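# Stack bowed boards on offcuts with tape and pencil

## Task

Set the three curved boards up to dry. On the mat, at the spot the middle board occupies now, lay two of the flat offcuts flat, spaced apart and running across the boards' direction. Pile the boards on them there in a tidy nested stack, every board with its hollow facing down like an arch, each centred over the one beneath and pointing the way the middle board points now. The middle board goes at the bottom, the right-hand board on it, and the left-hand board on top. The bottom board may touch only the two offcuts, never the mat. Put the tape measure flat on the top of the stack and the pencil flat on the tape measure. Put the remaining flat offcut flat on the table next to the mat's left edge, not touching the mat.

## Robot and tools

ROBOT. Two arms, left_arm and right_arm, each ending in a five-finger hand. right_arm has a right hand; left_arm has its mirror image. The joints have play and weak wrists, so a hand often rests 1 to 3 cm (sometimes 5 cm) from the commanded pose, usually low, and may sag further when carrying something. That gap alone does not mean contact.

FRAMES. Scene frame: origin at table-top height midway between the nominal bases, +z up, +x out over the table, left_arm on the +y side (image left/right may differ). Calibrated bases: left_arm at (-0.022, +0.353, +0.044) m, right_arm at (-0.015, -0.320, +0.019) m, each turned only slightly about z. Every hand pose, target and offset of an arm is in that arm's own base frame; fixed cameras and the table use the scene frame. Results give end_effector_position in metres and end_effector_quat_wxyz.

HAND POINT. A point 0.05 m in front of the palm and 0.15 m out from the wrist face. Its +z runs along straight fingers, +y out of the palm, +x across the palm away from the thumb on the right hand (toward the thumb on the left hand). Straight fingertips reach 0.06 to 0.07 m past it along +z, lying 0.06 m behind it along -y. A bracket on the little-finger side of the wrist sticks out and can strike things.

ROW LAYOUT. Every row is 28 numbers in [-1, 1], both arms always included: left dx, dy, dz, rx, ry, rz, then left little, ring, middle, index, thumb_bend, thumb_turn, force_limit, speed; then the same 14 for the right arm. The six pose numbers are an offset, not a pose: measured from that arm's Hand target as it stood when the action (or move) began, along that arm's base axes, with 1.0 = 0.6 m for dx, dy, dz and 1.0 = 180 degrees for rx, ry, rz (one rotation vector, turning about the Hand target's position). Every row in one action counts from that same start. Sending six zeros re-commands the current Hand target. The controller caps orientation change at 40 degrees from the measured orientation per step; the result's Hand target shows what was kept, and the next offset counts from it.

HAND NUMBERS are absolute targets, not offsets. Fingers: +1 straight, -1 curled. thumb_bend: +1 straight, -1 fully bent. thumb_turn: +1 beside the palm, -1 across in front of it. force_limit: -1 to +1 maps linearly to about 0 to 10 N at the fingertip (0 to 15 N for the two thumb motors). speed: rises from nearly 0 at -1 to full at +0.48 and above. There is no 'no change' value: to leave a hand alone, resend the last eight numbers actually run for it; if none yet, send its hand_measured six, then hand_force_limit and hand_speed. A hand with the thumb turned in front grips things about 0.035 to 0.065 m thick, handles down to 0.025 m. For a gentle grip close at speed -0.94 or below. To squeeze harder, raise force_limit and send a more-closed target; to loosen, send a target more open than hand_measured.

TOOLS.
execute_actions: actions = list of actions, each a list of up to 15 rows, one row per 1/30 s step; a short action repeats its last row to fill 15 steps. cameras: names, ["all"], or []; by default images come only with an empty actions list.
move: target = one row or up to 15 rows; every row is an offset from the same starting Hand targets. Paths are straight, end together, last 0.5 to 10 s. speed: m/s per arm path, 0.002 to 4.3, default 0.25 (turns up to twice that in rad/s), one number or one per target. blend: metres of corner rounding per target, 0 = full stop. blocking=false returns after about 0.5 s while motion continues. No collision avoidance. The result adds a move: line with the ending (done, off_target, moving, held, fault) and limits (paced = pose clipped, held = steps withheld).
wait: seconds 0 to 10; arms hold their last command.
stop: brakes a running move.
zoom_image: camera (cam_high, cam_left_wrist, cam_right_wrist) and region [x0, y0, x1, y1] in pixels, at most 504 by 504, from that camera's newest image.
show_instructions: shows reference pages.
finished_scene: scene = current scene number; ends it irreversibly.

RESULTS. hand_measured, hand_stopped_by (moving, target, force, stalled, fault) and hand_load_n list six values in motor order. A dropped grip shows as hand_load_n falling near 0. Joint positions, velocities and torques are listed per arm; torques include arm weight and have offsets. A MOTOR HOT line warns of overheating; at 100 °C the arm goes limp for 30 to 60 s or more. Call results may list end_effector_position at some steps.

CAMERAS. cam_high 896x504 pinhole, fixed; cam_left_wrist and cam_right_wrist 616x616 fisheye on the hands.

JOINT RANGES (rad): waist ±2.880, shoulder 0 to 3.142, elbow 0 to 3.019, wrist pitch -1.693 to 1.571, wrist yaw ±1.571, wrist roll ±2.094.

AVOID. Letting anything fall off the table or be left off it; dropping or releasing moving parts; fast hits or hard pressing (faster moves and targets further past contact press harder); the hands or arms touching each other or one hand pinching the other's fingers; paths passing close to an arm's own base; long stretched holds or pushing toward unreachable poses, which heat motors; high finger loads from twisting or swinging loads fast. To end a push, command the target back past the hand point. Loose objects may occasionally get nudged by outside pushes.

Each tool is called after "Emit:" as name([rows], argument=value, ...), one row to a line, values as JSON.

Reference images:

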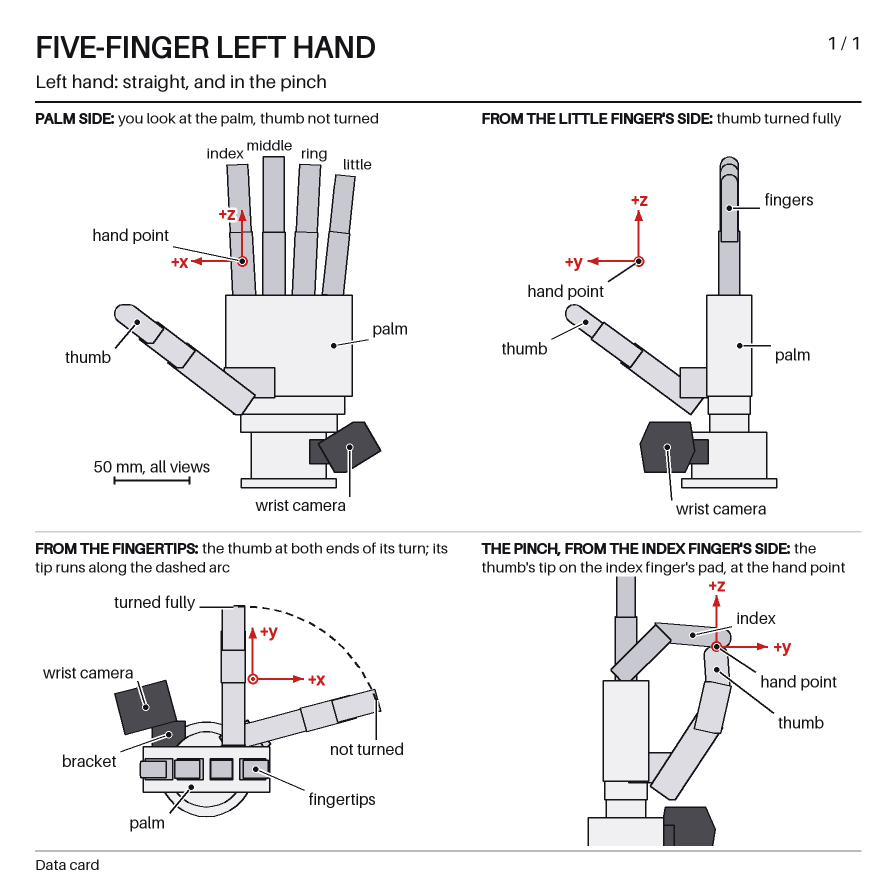

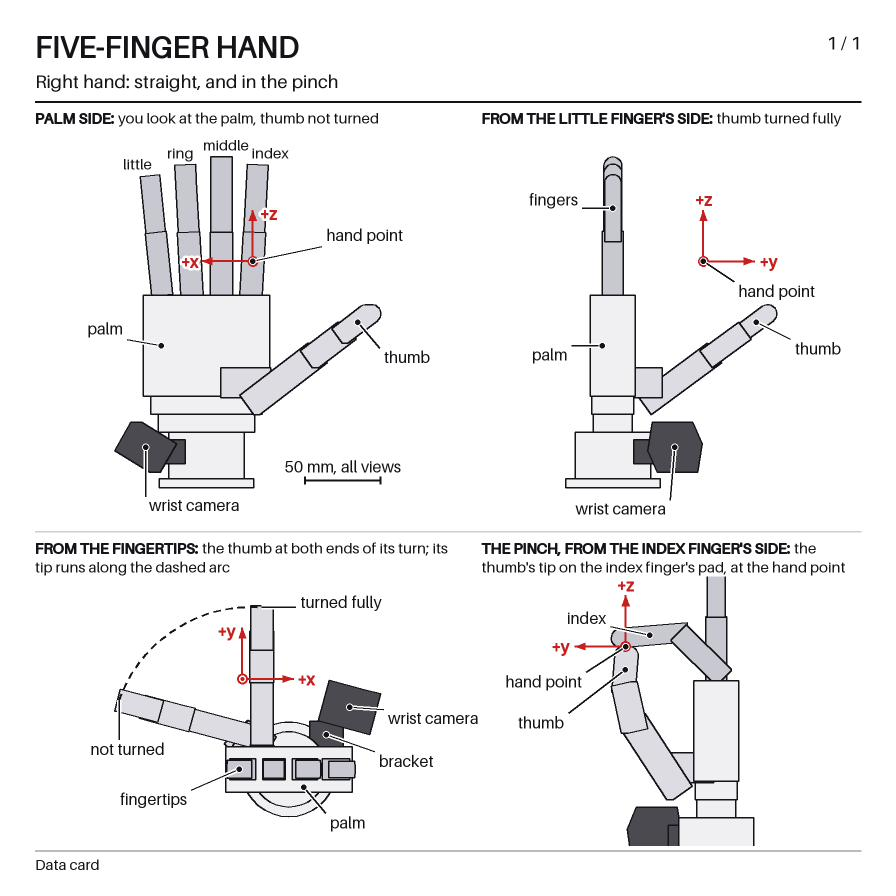

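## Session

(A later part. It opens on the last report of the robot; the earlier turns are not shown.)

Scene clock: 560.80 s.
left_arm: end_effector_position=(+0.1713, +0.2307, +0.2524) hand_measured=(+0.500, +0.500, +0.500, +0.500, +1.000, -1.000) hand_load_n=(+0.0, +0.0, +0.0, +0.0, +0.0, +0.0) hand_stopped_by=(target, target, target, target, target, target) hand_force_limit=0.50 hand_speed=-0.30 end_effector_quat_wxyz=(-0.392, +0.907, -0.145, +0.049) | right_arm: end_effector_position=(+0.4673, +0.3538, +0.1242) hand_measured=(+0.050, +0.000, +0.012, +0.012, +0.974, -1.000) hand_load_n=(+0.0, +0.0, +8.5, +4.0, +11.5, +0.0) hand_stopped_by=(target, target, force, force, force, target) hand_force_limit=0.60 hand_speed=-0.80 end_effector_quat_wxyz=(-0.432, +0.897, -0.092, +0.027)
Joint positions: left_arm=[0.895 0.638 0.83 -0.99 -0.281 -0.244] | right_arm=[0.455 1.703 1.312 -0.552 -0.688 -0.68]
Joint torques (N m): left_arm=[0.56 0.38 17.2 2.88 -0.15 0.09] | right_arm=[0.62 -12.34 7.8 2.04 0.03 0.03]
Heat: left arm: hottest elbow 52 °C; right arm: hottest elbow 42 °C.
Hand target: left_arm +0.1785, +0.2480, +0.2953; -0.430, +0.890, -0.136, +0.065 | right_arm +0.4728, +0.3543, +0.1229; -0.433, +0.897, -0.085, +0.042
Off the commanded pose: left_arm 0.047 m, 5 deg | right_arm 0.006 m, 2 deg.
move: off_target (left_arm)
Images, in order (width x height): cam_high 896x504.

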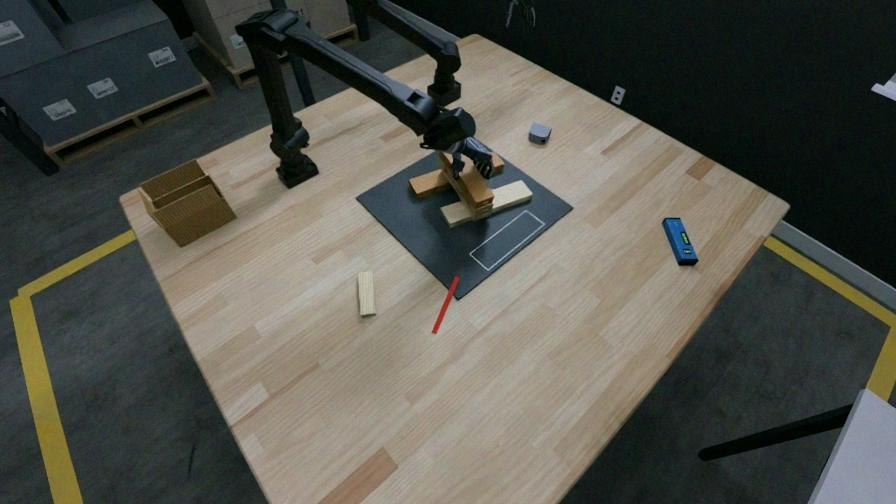

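Emit:
move(target=[0,0,0,0,0,0,0.5,0.5,0.5,0.5,1,-1,0.5,-0.3,0,0,0,0,0,0,0.5,0.5,0.5,0.5,1,-1,0.6,-0.8], speed=0.04, cameras=["cam_high"])

Emit:
zoom_image(camera="cam_high", region=[420, 120, 520, 220])

Scene clock: 562.97 s.
left_arm: end_effector_position=(+0.1713, +0.2307, +0.2524) hand_measured=(+0.500, +0.500, +0.500, +0.500, +1.000, -1.000) hand_load_n=(+0.0, +0.0, +0.0, +0.0, +0.0, +0.5) hand_stopped_by=(target, target, target, target, target, target) hand_force_limit=0.50 hand_speed=-0.30 end_effector_quat_wxyz=(-0.392, +0.907, -0.145, +0.049) | right_arm: end_effector_position=(+0.4645, +0.3500, +0.1166) hand_measured=(+0.500, +0.500, +0.500, +0.500, +1.000, -1.000) hand_load_n=(-0.5, +0.0, +0.0, +0.0, +0.0, +0.0) hand_stopped_by=(target, target, target, target, target, target) hand_force_limit=0.60 hand_speed=-0.80 end_effector_quat_wxyz=(-0.425, +0.900, -0.096, +0.027)
Joint positions: left_arm=[0.895 0.638 0.83 -0.99 -0.281 -0.244] | right_arm=[0.455 1.703 1.297 -0.549 -0.674 -0.68]
Joint torques (N m): left_arm=[0.85 -0.32 17.09 2.69 -0.11 0.07] | right_arm=[0.67 -12.34 9.14 1.96 -0.22 0.04]
Heat: left arm: hottest elbow 52 °C; right arm: hottest elbow 42 °C.
Hand target: left_arm +0.1785, +0.2480, +0.2953; -0.430, +0.890, -0.136, +0.065 | right_arm +0.4728, +0.3543, +0.1229; -0.433, +0.897, -0.085, +0.042
Off the commanded pose: left_arm 0.047 m, 5 deg | right_arm 0.011 m, 2 deg.
move: off_target (left_arm, right_arm)
Images, in order (width x height): cam_high 896x504.

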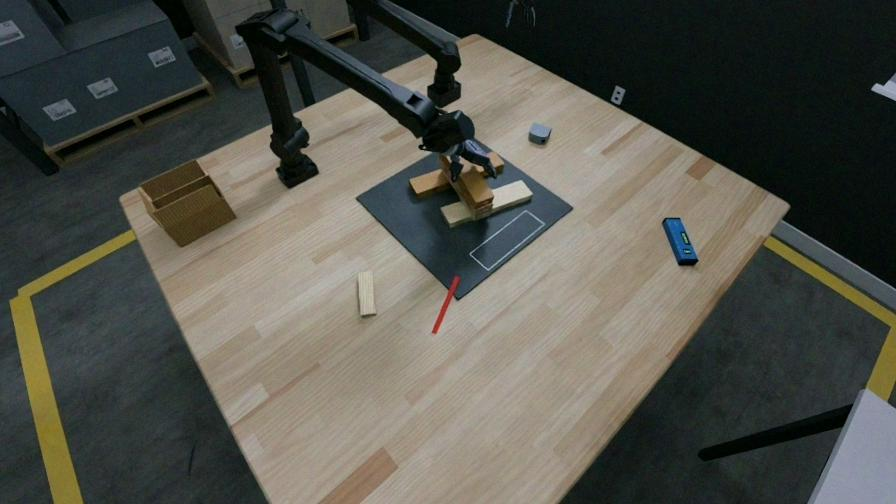

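Scaled by 5.040 from the camera's 896x504 image, which has a finer 1280x720 frame.

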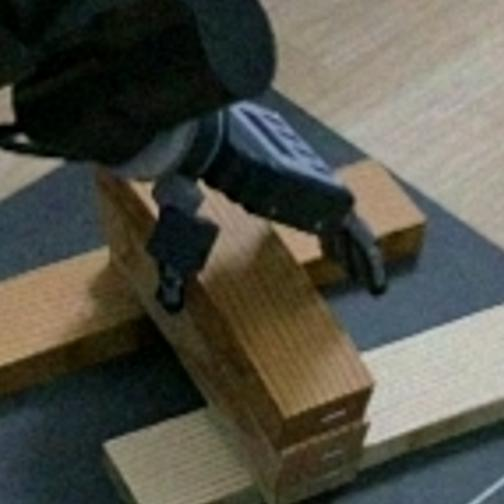

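Emit:
move([
  [0,0,0,0,0,0,0.5,0.5,0.5,0.5,1,-1,0.5,-0.3,0.012,0.01,0.05,0,0,0,0.5,0.5,0.5,0.5,1,-1,0.6,-0.8],
  [0,0,0,0,0,0,0.5,0.5,0.5,0.5,1,-1,0.5,-0.3,0.03,0.02,0.2,0,0,0,0.5,0.5,0.5,0.5,1,-1,0.6,-0.8],
], speed=[0.04,0.1], blend=0.01, cameras=["cam_high"])

Emit:
zoom_image(camera="cam_high", region=[420, 120, 520, 220])

Scene clock: 566.23 s.
left_arm: end_effector_position=(+0.1713, +0.2307, +0.2524) hand_measured=(+0.500, +0.500, +0.500, +0.500, +1.000, -1.000) hand_load_n=(+0.0, +0.0, +0.0, +0.0, +0.0, +0.0) hand_stopped_by=(target, target, target, target, target, target) hand_force_limit=0.50 hand_speed=-0.30 end_effector_quat_wxyz=(-0.392, +0.907, -0.145, +0.049) | right_arm: end_effector_position=(+0.4788, +0.3564, +0.2004) hand_measured=(+0.500, +0.500, +0.500, +0.500, +1.000, -1.000) hand_load_n=(+0.0, +0.5, +0.0, +0.0, +0.0, +0.0) hand_stopped_by=(target, target, target, target, target, target) hand_force_limit=0.60 hand_speed=-0.80 end_effector_quat_wxyz=(-0.413, +0.905, -0.105, +0.011)
Joint positions: left_arm=[0.895 0.638 0.83 -0.99 -0.281 -0.244] | right_arm=[0.455 1.703 1.536 -0.833 -0.671 -0.68]
Joint torques (N m): left_arm=[0.85 -0.21 17.18 2.69 -0.08 0.08] | right_arm=[1.08 -14.56 14.24 0.81 -0.23 0.09]
Heat: left arm: hottest elbow 53 °C; right arm: hottest elbow 42 °C.
Hand target: left_arm +0.1785, +0.2480, +0.2953; -0.430, +0.890, -0.136, +0.065 | right_arm +0.4908, +0.3663, +0.2429; -0.433, +0.897, -0.085, +0.042
Off the commanded pose: left_arm 0.047 m, 5 deg | right_arm 0.045 m, 5 deg.
move: off_target (left_arm, right_arm)
Images, in order (width x height): cam_high 896x504.

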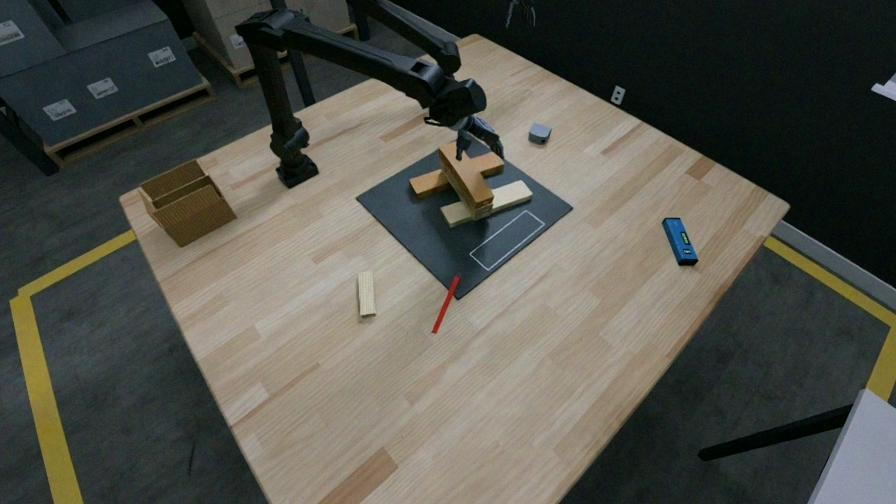

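Scaled by 5.040 from the camera's 896x504 image, which has a finer 1280x720 frame.

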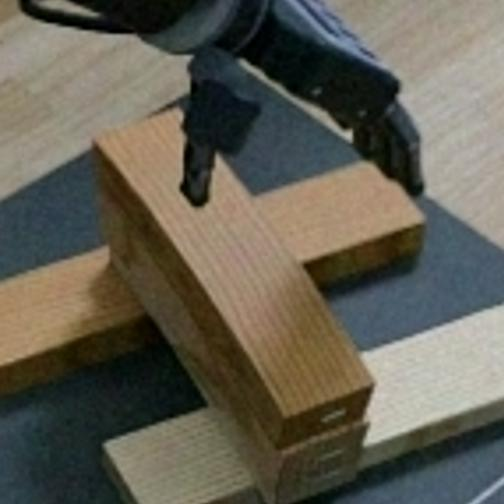

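Emit:
zoom_image(camera="cam_high", region=[510, 105, 570, 165])

Scaled by 8.400 from the camera's 896x504 image, which has a finer 1280x720 frame.

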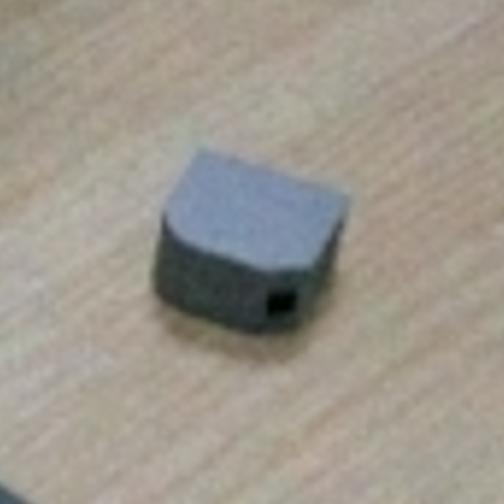

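Emit:
move([
  [0,0,0,0,0,0,0.5,0.5,0.5,0.5,1,-1,0.5,-0.3,-0.27,-0.64,-0.03,0,0,0,0.5,0.5,0.5,0.5,1,-1,0.6,-0.8],
  [0.437,-0.313,-0.10,0,0,-0.299,0.5,0.5,0.5,0.5,1,-1,0.5,-0.3,-0.27,-0.64,-0.03,0,0,0,0.5,0.5,0.5,0.5,1,-1,0.6,-0.8],
], speed=0.3, cameras=["cam_high","cam_left_wrist"])

Scene clock: 578.17 s.
left_arm: end_effector_position=(+0.4117, +0.0553, +0.1947) hand_measured=(+0.500, +0.500, +0.500, +0.500, +1.000, -1.000) hand_load_n=(+0.0, +0.0, +0.0, +0.0, +0.0, +0.0) hand_stopped_by=(target, target, target, target, target, target) hand_force_limit=0.50 hand_speed=-0.30 end_effector_quat_wxyz=(-0.323, +0.750, -0.531, +0.225) | right_arm: end_effector_position=(+0.3152, -0.0087, +0.2087) hand_measured=(+0.500, +0.500, +0.500, +0.500, +1.000, -1.000) hand_load_n=(-0.5, +0.0, +0.0, +0.0, +0.0, +0.0) hand_stopped_by=(target, target, target, target, target, target) hand_force_limit=0.60 hand_speed=-0.80 end_effector_quat_wxyz=(-0.436, +0.895, -0.094, +0.021)
Joint positions: left_arm=[0.163 1.023 0.852 -0.597 -0.132 -0.119] | right_arm=[-0.37 1.334 1.154 -1.657 -0.874 -1.856]
Joint torques (N m): left_arm=[-0.79 -4.19 17.22 2.82 -0.04 0.07] | right_arm=[-0.5 -6.24 12.41 -0.5 -0.46 -0.02]
Heat: left arm: hottest elbow 53 °C; right arm: hottest elbow 42 °C.
Hand target: left_arm +0.4407, +0.0602, +0.2353; -0.354, +0.732, -0.524, +0.253 | right_arm +0.3288, -0.0177, +0.2249; -0.433, +0.897, -0.085, +0.042
Off the commanded pose: left_arm 0.050 m, 5 deg | right_arm 0.023 m, 3 deg.
move: off_target (left_arm, right_arm)
Images, in order (width x height): cam_high 896x504, cam_left_wrist 616x616.

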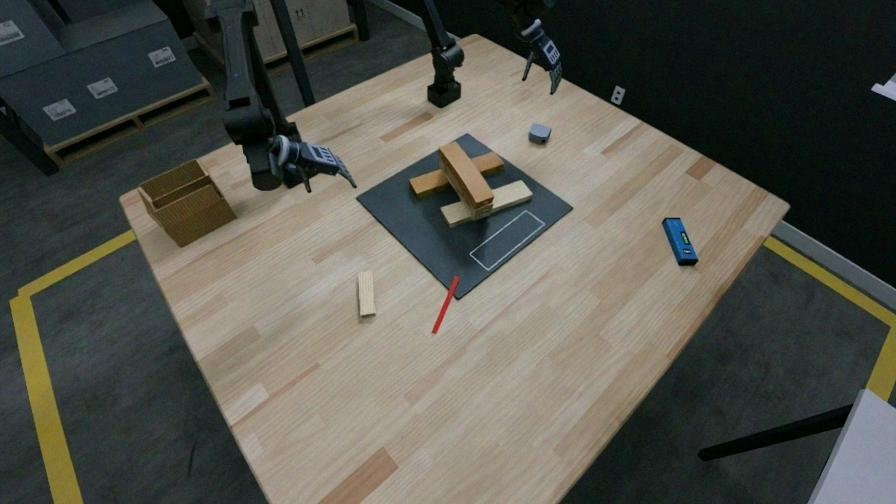

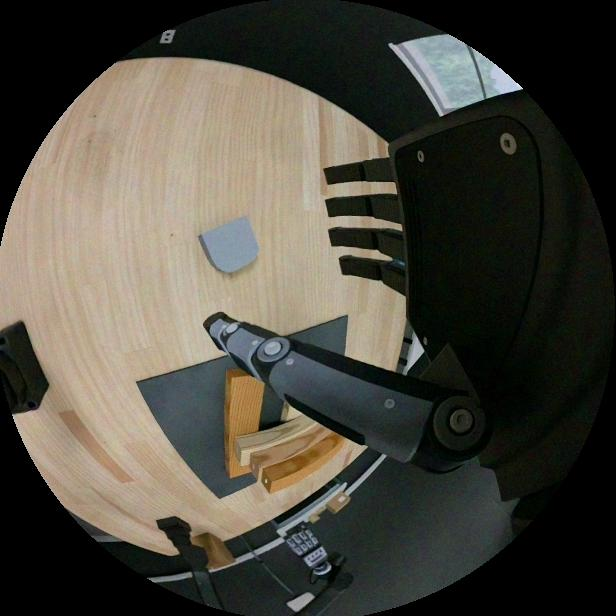

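Emit:
zoom_image(camera="cam_left_wrist", region=[180, 190, 290, 300])

Scaled by 4.582 from the camera's 616x616 image, which has a finer 880x880 frame.

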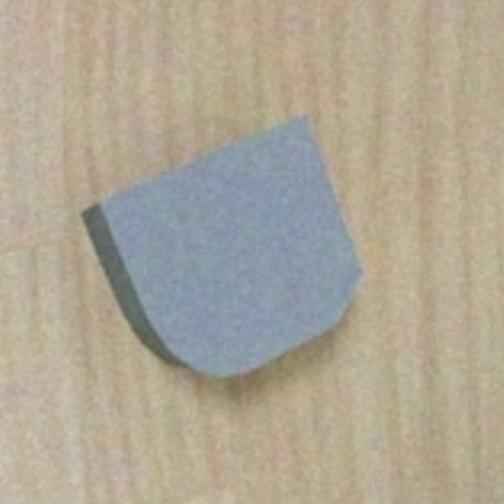

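Emit:
move(target=[0.04,-0.006,-0.19,0,0,0,0.5,0.5,0.5,0.5,1,-1,0.5,-0.3,0,0,0,0,0,0,0.5,0.5,0.5,0.5,1,-1,0.6,-0.8], speed=0.15, cameras=["cam_high","cam_left_wrist"])

Emit:
zoom_image(camera="cam_left_wrist", region=[180, 190, 330, 340])

Scene clock: 585.40 s.
left_arm: end_effector_position=(+0.4602, +0.0611, +0.1226) hand_measured=(+0.500, +0.500, +0.500, +0.500, +1.000, -1.000) hand_load_n=(+0.0, +0.0, +0.0, +0.0, +0.0, +0.5) hand_stopped_by=(target, target, target, target, target, target) hand_force_limit=0.50 hand_speed=-0.30 end_effector_quat_wxyz=(-0.349, +0.738, -0.522, +0.248) | right_arm: end_effector_position=(+0.3152, -0.0087, +0.2087) hand_measured=(+0.500, +0.500, +0.500, +0.500, +1.000, -1.000) hand_load_n=(+0.0, +0.0, +0.0, +0.0, +0.0, +0.0) hand_stopped_by=(target, target, target, target, target, target) hand_force_limit=0.60 hand_speed=-0.80 end_effector_quat_wxyz=(-0.436, +0.895, -0.094, +0.021)
Joint positions: left_arm=[0.154 1.201 0.744 -0.237 -0.142 -0.119] | right_arm=[-0.37 1.334 1.154 -1.657 -0.874 -1.856]
Joint torques (N m): left_arm=[-0.97 -5.83 9.35 2.97 -0.23 -0.07] | right_arm=[-0.44 -6.36 12.4 -0.51 -0.46 -0.03]
Heat: left arm: hottest elbow 53 °C; right arm: hottest elbow 42 °C.
Hand target: left_arm +0.4647, +0.0566, +0.1213; -0.354, +0.732, -0.524, +0.253 | right_arm +0.3288, -0.0177, +0.2249; -0.433, +0.897, -0.085, +0.042
Off the commanded pose: left_arm 0.007 m, 1 deg | right_arm 0.023 m, 3 deg.
move: off_target (right_arm)
Images, in order (width x height): cam_high 896x504, cam_left_wrist 616x616.

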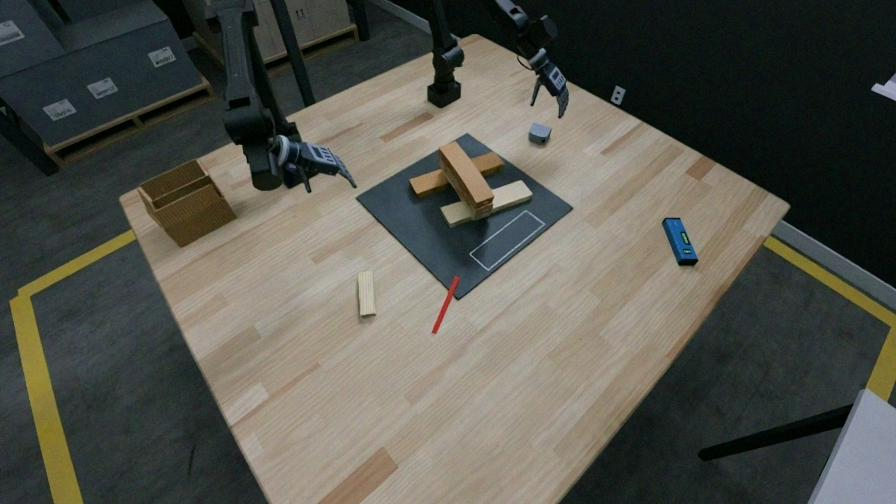

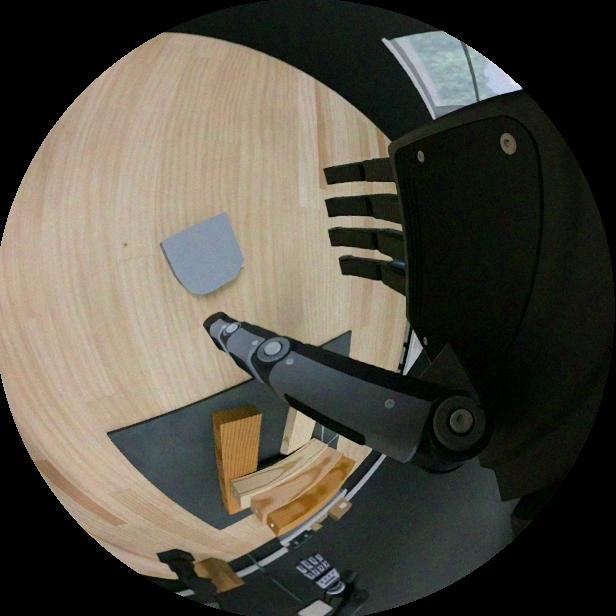

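Scaled by 3.360 from the camera's 616x616 image, which has a finer 880x880 frame.

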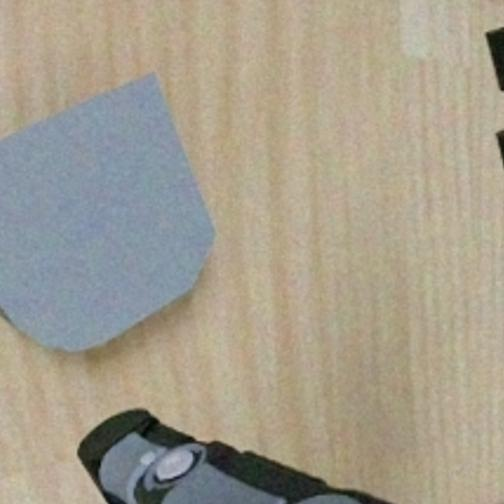

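Emit:
move(target=[-0.038,0.002,-0.117,0,0,0,0.5,0.5,0.5,0.5,1,-1,0.5,-0.3,0,0,0,0,0,0,0.5,0.5,0.5,0.5,1,-1,0.6,-0.8], speed=0.12, cameras=["cam_high","cam_left_wrist"])

Emit:
zoom_image(camera="cam_high", region=[500, 75, 600, 175])

Scene clock: 589.13 s.
left_arm: end_effector_position=(+0.4395, +0.0570, +0.0525) hand_measured=(+0.500, +0.500, +0.500, +0.500, +1.000, -1.000) hand_load_n=(+0.0, +0.0, +0.0, +0.0, +0.0, +0.0) hand_stopped_by=(target, target, target, target, target, target) hand_force_limit=0.50 hand_speed=-0.30 end_effector_quat_wxyz=(-0.348, +0.737, -0.522, +0.250) | right_arm: end_effector_position=(+0.3152, -0.0087, +0.2087) hand_measured=(+0.500, +0.500, +0.500, +0.500, +1.000, -1.000) hand_load_n=(+0.0, +0.0, +0.0, +0.0, +0.0, +0.0) hand_stopped_by=(target, target, target, target, target, target) hand_force_limit=0.60 hand_speed=-0.80 end_effector_quat_wxyz=(-0.436, +0.895, -0.094, +0.021)
Joint positions: left_arm=[0.154 1.272 0.582 -0.002 -0.138 -0.119] | right_arm=[-0.37 1.334 1.154 -1.657 -0.874 -1.856]
Joint torques (N m): left_arm=[0.38 -5.19 8.06 2.91 -0.04 0.01] | right_arm=[-0.38 -6.3 12.36 -0.5 -0.47 -0.03]
Heat: left arm: hottest elbow 52 °C; right arm: hottest elbow 42 °C.
Hand target: left_arm +0.4419, +0.0578, +0.0511; -0.354, +0.732, -0.524, +0.253 | right_arm +0.3288, -0.0177, +0.2249; -0.433, +0.897, -0.085, +0.042
Off the commanded pose: left_arm 0.003 m, 1 deg | right_arm 0.023 m, 3 deg.
move: off_target (right_arm)
Images, in order (width x height): cam_high 896x504, cam_left_wrist 616x616.

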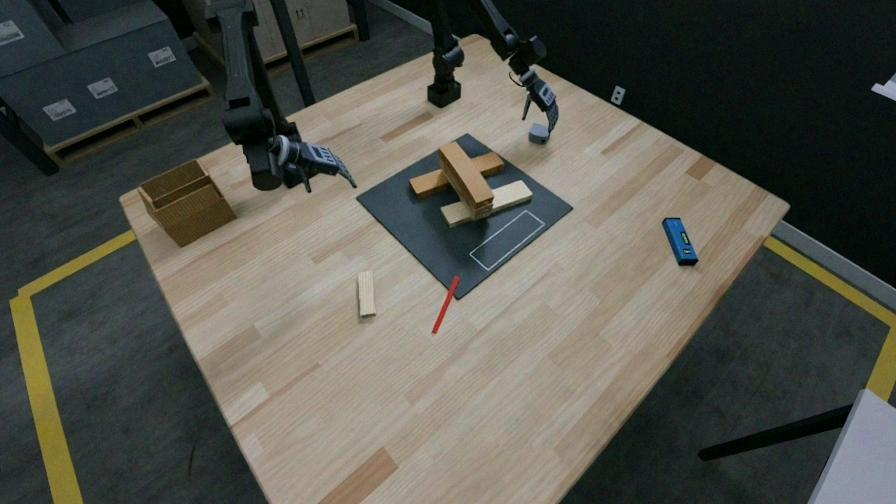

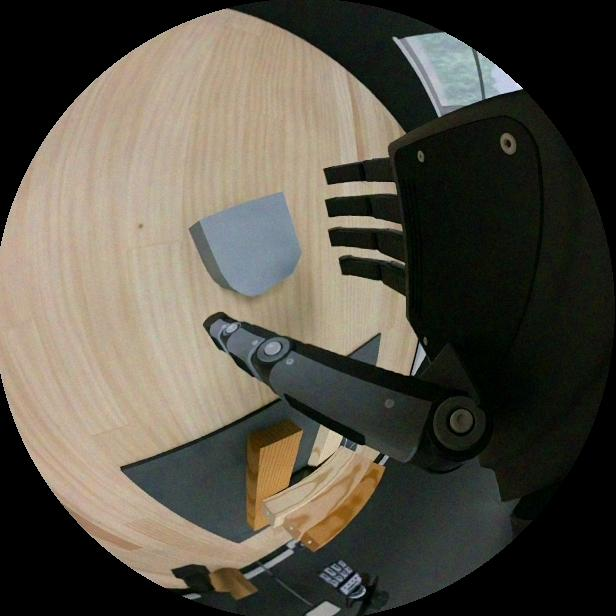

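Scaled by 5.040 from the camera's 896x504 image, which has a finer 1280x720 frame.

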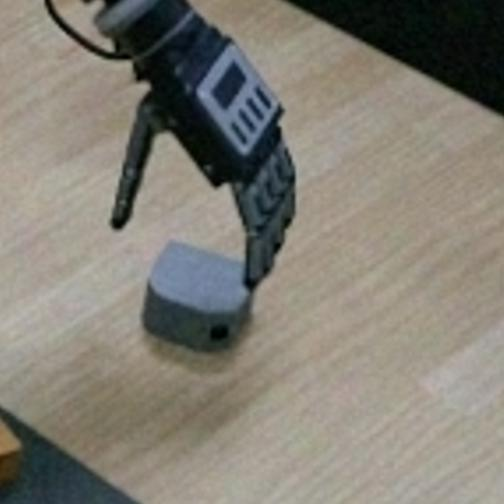

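Emit:
move(target=[-0.028,0.032,0.01,0,0,0,0.5,0.5,0.5,0.5,1,-1,0.5,-0.3,0,0,0,0,0,0,0.5,0.5,0.5,0.5,1,-1,0.6,-0.8], speed=0.08, cameras=["cam_high","cam_left_wrist"])

Emit:
zoom_image(camera="cam_high", region=[500, 75, 600, 175])

Scene clock: 592.33 s.
left_arm: end_effector_position=(+0.4277, +0.0743, +0.0536) hand_measured=(+0.500, +0.500, +0.500, +0.500, +1.000, -1.000) hand_load_n=(+0.0, +0.0, +0.0, +0.0, +0.0, +0.0) hand_stopped_by=(target, target, target, target, target, target) hand_force_limit=0.50 hand_speed=-0.30 end_effector_quat_wxyz=(-0.347, +0.737, -0.522, +0.252) | right_arm: end_effector_position=(+0.3152, -0.0087, +0.2087) hand_measured=(+0.500, +0.500, +0.500, +0.500, +1.000, -1.000) hand_load_n=(+0.0, +0.0, +0.0, +0.0, +0.0, +0.0) hand_stopped_by=(target, target, target, target, target, target) hand_force_limit=0.60 hand_speed=-0.80 end_effector_quat_wxyz=(-0.436, +0.895, -0.094, +0.021)
Joint positions: left_arm=[0.217 1.244 0.56 -0.002 -0.084 -0.081] | right_arm=[-0.37 1.334 1.154 -1.657 -0.874 -1.856]
Joint torques (N m): left_arm=[0.85 -6.83 7.75 1.99 -0.01 0.07] | right_arm=[-0.44 -6.24 12.38 -0.53 -0.47 -0.02]
Heat: left arm: hottest elbow 52 °C; right arm: hottest elbow 42 °C.
Hand target: left_arm +0.4251, +0.0770, +0.0571; -0.354, +0.732, -0.524, +0.253 | right_arm +0.3288, -0.0177, +0.2249; -0.433, +0.897, -0.085, +0.042
Off the commanded pose: left_arm 0.005 m, 1 deg | right_arm 0.023 m, 3 deg.
move: off_target (right_arm)
Images, in order (width x height): cam_high 896x504, cam_left_wrist 616x616.

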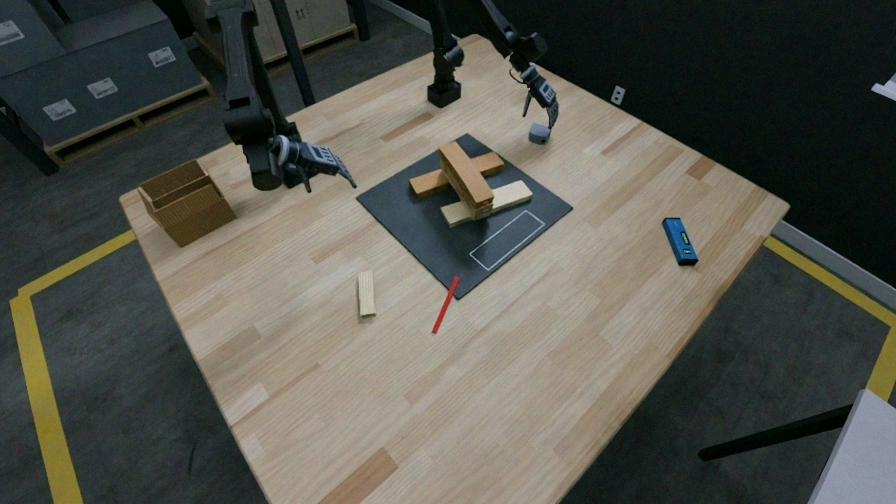

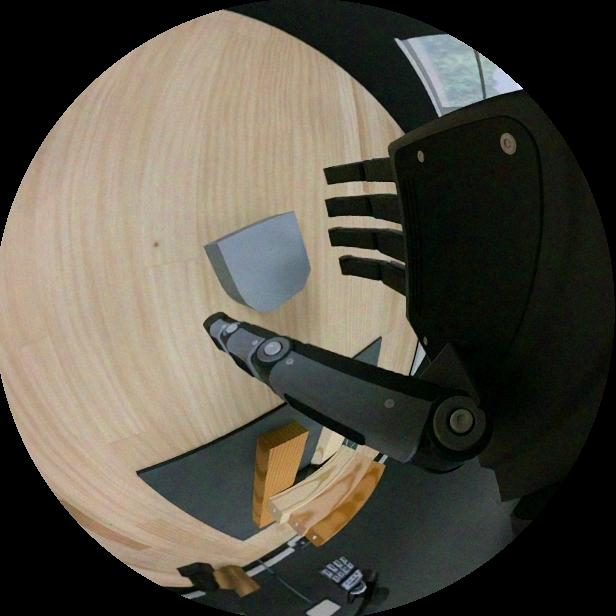

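Scaled by 5.040 from the camera's 896x504 image, which has a finer 1280x720 frame.

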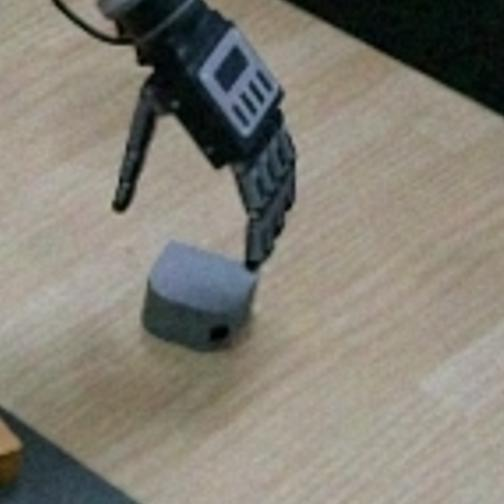

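Emit:
move([
  [-0.016,-0.004,0,0,0,0,0.6,0.6,0.6,0.6,1,-1,0.5,-0.3,0,0,0,0,0,0,0.5,0.5,0.5,0.5,1,-1,0.6,-0.8],
  [-0.016,-0.004,-0.05,0,0,0,0.6,0.6,0.6,0.6,1,-1,0.5,-0.3,0,0,0,0,0,0,0.5,0.5,0.5,0.5,1,-1,0.6,-0.8],
], speed=0.06, cameras=["cam_high","cam_left_wrist"])

Emit:
zoom_image(camera="cam_high", region=[500, 75, 600, 175])

Scene clock: 596.03 s.
left_arm: end_effector_position=(+0.4143, +0.0713, +0.0291) hand_measured=(+0.600, +0.600, +0.600, +0.600, +1.000, -1.000) hand_load_n=(+0.0, +0.0, -0.5, +0.0, +0.0, +0.0) hand_stopped_by=(target, target, target, target, target, target) hand_force_limit=0.50 hand_speed=-0.30 end_effector_quat_wxyz=(-0.347, +0.737, -0.522, +0.252) | right_arm: end_effector_position=(+0.3152, -0.0087, +0.2087) hand_measured=(+0.500, +0.500, +0.500, +0.500, +1.000, -1.000) hand_load_n=(+0.0, +0.0, +0.0, +0.0, +0.0, +0.0) hand_stopped_by=(target, target, target, target, target, target) hand_force_limit=0.60 hand_speed=-0.80 end_effector_quat_wxyz=(-0.436, +0.895, -0.094, +0.021)
Joint positions: left_arm=[0.217 1.269 0.494 0.089 -0.084 -0.081] | right_arm=[-0.37 1.334 1.154 -1.657 -0.874 -1.856]
Joint torques (N m): left_arm=[0.38 -4.84 7.47 2.92 0 0.08] | right_arm=[-0.62 -6.3 12.36 -0.54 -0.46 -0.02]
Heat: left arm: hottest elbow 51 °C; right arm: hottest elbow 42 °C.
Hand target: left_arm +0.4155, +0.0746, +0.0271; -0.354, +0.732, -0.524, +0.253 | right_arm +0.3288, -0.0177, +0.2249; -0.433, +0.897, -0.085, +0.042
Off the commanded pose: left_arm 0.004 m, 1 deg | right_arm 0.023 m, 3 deg.
move: off_target (right_arm)
Images, in order (width x height): cam_high 896x504, cam_left_wrist 616x616.

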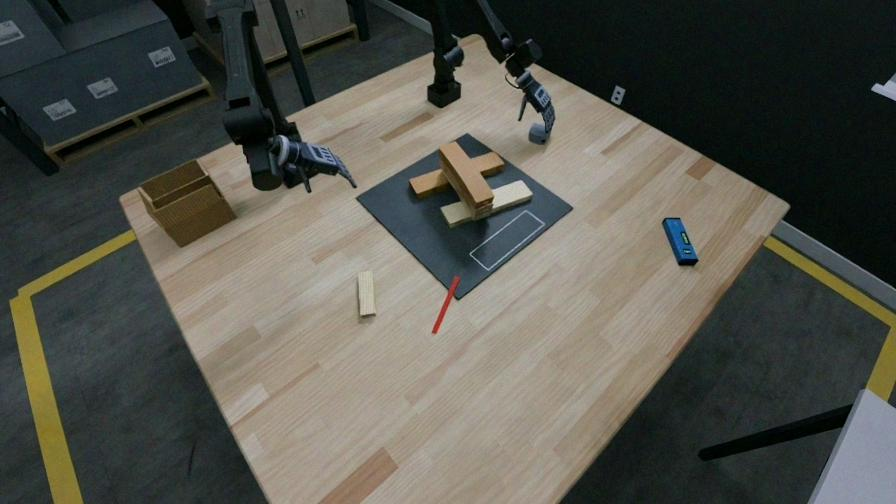

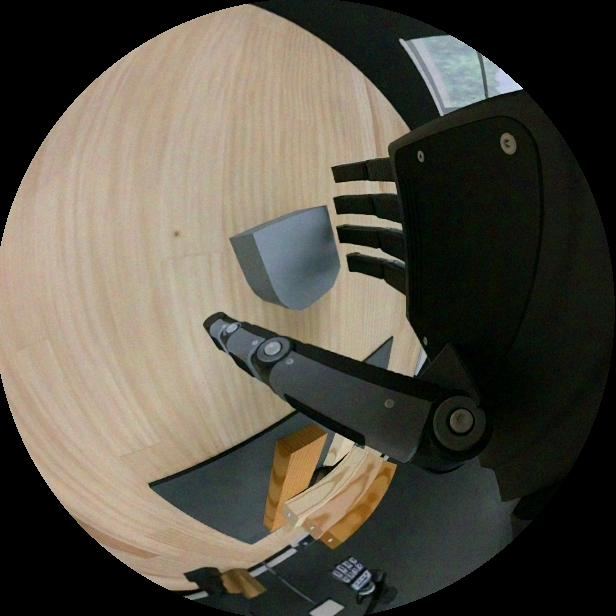

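Scaled by 5.040 from the camera's 896x504 image, which has a finer 1280x720 frame.

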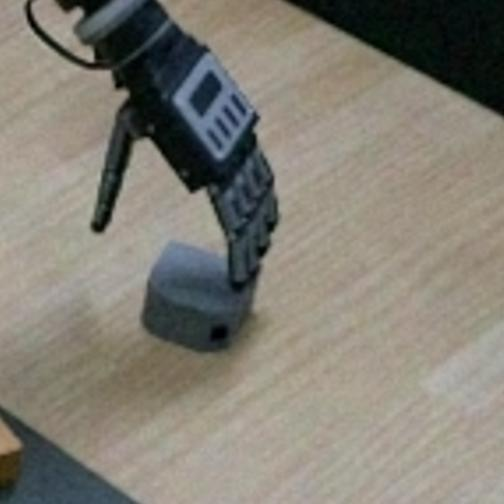

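Emit:
zoom_image(camera="cam_left_wrist", region=[200, 150, 420, 370])

Scaled by 2.291 from the camera's 616x616 image, which has a finer 880x880 frame.

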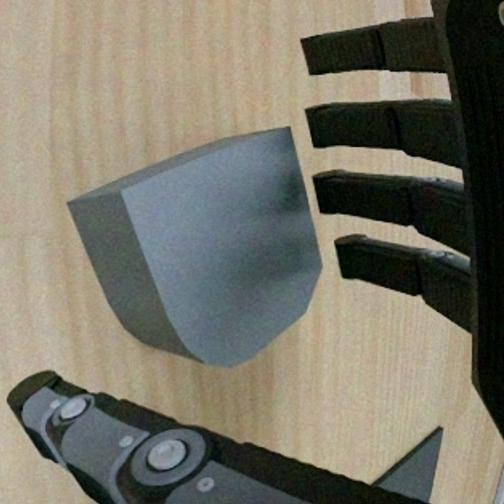

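Emit:
move([
  [0.022,0.008,0.01,0,0,0,0.6,0.6,0.6,0.6,1,-1,0.5,-0.3,0,0,0,0,0,0,0.5,0.5,0.5,0.5,1,-1,0.6,-0.8],
], speed=0.06, cameras=["cam_high","cam_left_wrist"])

Emit:
zoom_image(camera="cam_high", region=[500, 75, 600, 175])

Emit:
zoom_image(camera="cam_left_wrist", region=[200, 150, 420, 370])

Scene clock: 603.47 s.
left_arm: end_effector_position=(+0.4125, +0.0705, +0.0223) hand_measured=(+0.600, +0.600, +0.600, +0.600, +1.000, -1.000) hand_load_n=(+0.0, +0.0, +0.5, +0.0, +0.0, +0.0) hand_stopped_by=(target, target, target, target, target, target) hand_force_limit=0.50 hand_speed=-0.30 end_effector_quat_wxyz=(-0.341, +0.738, -0.526, +0.248) | right_arm: end_effector_position=(+0.3152, -0.0087, +0.2087) hand_measured=(+0.500, +0.500, +0.500, +0.500, +1.000, -1.000) hand_load_n=(+0.0, +0.0, +0.0, +0.0, +0.0, +0.0) hand_stopped_by=(target, target, target, target, target, target) hand_force_limit=0.60 hand_speed=-0.80 end_effector_quat_wxyz=(-0.436, +0.895, -0.094, +0.021)
Joint positions: left_arm=[0.217 1.286 0.494 0.089 -0.081 -0.078] | right_arm=[-0.37 1.334 1.154 -1.657 -0.874 -1.856]
Joint torques (N m): left_arm=[0.67 -4.72 11.02 2.18 -0.01 0.07] | right_arm=[-0.5 -6.48 12.36 -0.51 -0.46 -0.02]
Heat: left arm: hottest elbow 50 °C; right arm: hottest elbow 42 °C.
Hand target: left_arm +0.4287, +0.0794, +0.0331; -0.354, +0.732, -0.524, +0.253 | right_arm +0.3288, -0.0177, +0.2249; -0.433, +0.897, -0.085, +0.042
Off the commanded pose: left_arm 0.021 m, 2 deg | right_arm 0.023 m, 3 deg.
move: off_target (left_arm, right_arm)
Images, in order (width x height): cam_high 896x504, cam_left_wrist 616x616.

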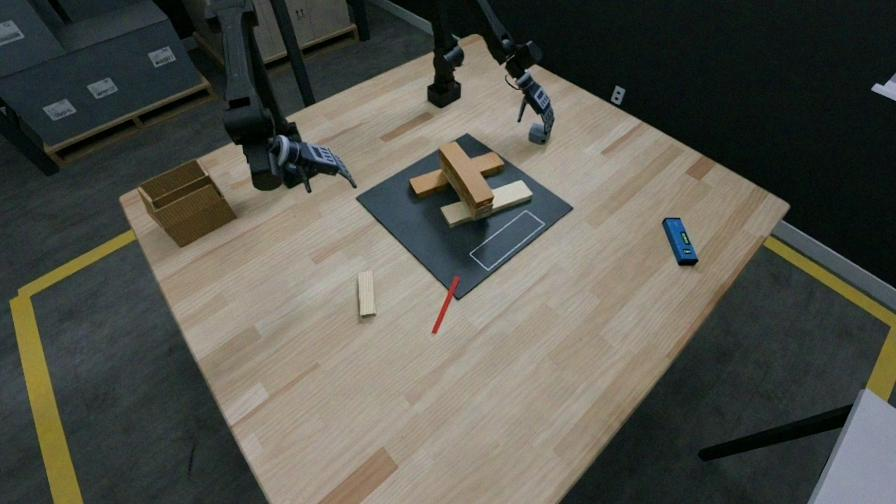

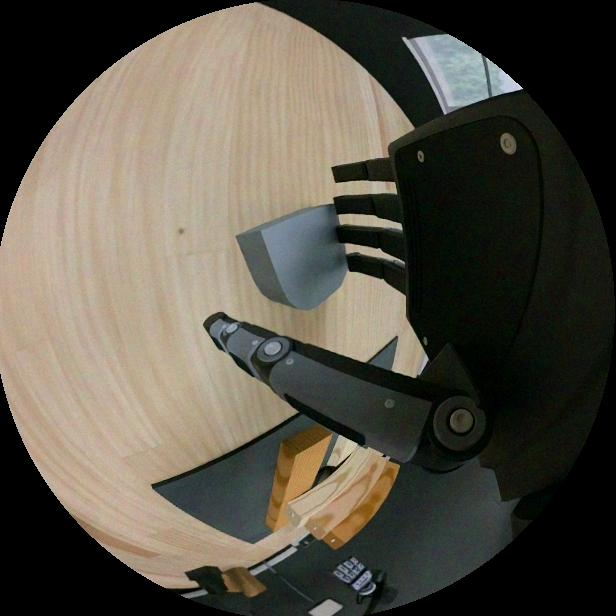

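Scaled by 5.040 from the camera's 896x504 image, which has a finer 1280x720 frame.

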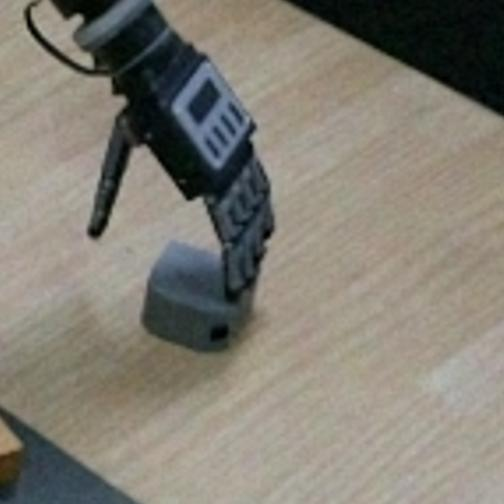

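Scaled by 2.291 from the camera's 616x616 image, which has a finer 880x880 frame.

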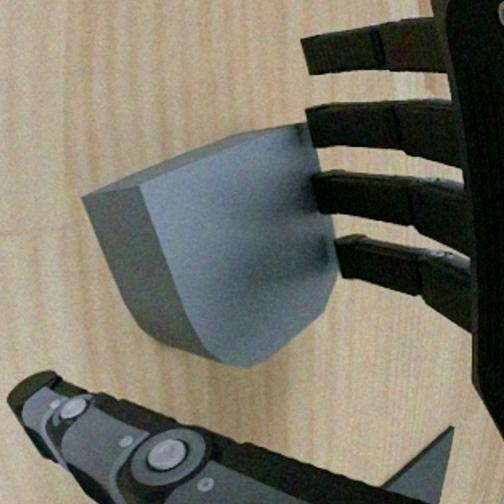

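Emit:
move([
  [0.0,0.0,0.07,0,0,0,0.6,0.6,0.6,0.6,1,-1,0.5,-0.3,0,0,0,0,0,0,0.5,0.5,0.5,0.5,1,-1,0.6,-0.8],
], speed=0.08, cameras=["cam_high","cam_left_wrist"])

Emit:
zoom_image(camera="cam_high", region=[500, 75, 600, 175])

Emit:
zoom_image(camera="cam_left_wrist", region=[200, 150, 420, 370])

Scene clock: 605.50 s.
left_arm: end_effector_position=(+0.4024, +0.0683, +0.0424) hand_measured=(+0.600, +0.600, +0.600, +0.600, +1.000, -1.000) hand_load_n=(+0.0, +0.0, +0.0, +0.0, +0.0, +0.0) hand_stopped_by=(target, target, target, target, target, target) hand_force_limit=0.50 hand_speed=-0.30 end_effector_quat_wxyz=(-0.328, +0.744, -0.532, +0.236) | right_arm: end_effector_position=(+0.3152, -0.0087, +0.2087) hand_measured=(+0.500, +0.500, +0.500, +0.500, +1.000, -1.000) hand_load_n=(+0.0, +0.0, +0.0, +0.0, +0.0, +0.0) hand_stopped_by=(target, target, target, target, target, target) hand_force_limit=0.60 hand_speed=-0.80 end_effector_quat_wxyz=(-0.436, +0.895, -0.094, +0.021)
Joint positions: left_arm=[0.217 1.208 0.525 -0.059 -0.081 -0.078] | right_arm=[-0.37 1.334 1.154 -1.657 -0.874 -1.856]
Joint torques (N m): left_arm=[0.56 -6.3 14.01 1.42 0 0.08] | right_arm=[-0.38 -6.36 12.41 -0.54 -0.46 -0.03]
Heat: left arm: hottest elbow 50 °C; right arm: hottest elbow 42 °C.
Hand target: left_arm +0.4287, +0.0794, +0.0751; -0.354, +0.732, -0.524, +0.253 | right_arm +0.3288, -0.0177, +0.2249; -0.433, +0.897, -0.085, +0.042
Off the commanded pose: left_arm 0.043 m, 4 deg | right_arm 0.023 m, 3 deg.
move: off_target (left_arm, right_arm)
Images, in order (width x height): cam_high 896x504, cam_left_wrist 616x616.

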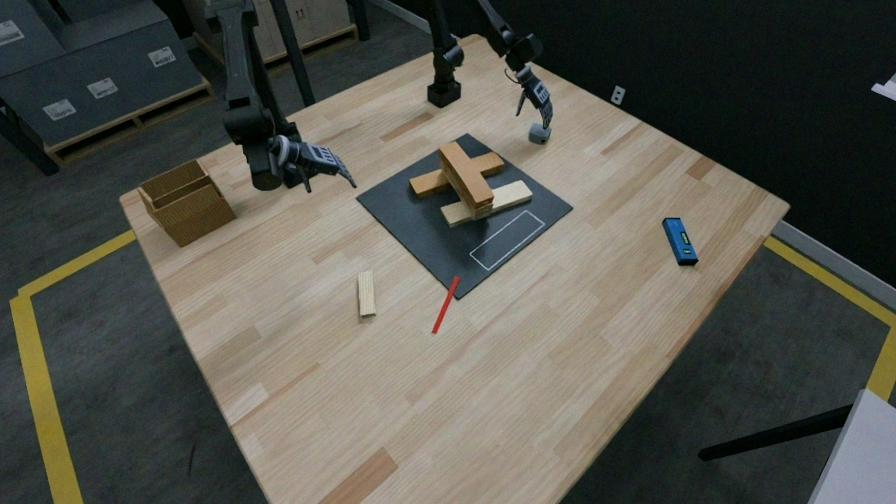

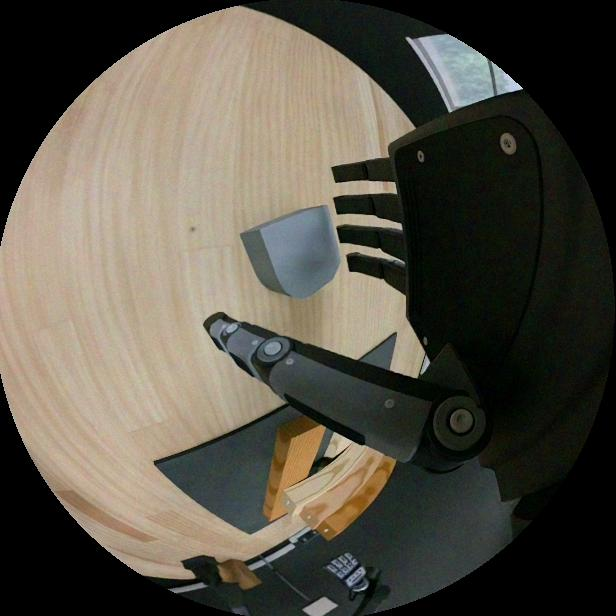

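Scaled by 5.040 from the camera's 896x504 image, which has a finer 1280x720 frame.

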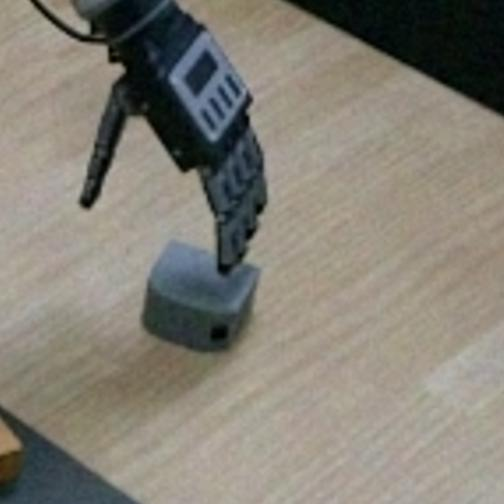

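Scaled by 2.291 from the camera's 616x616 image, which has a finer 880x880 frame.

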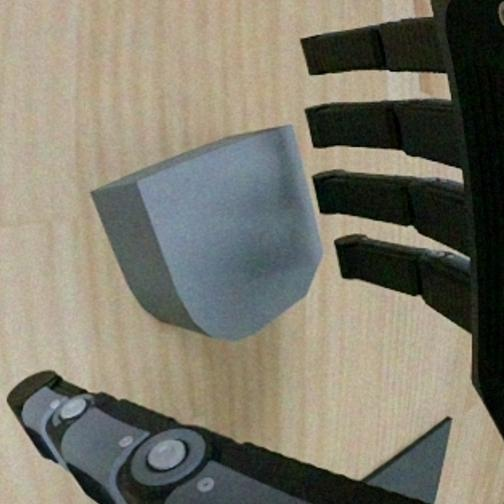

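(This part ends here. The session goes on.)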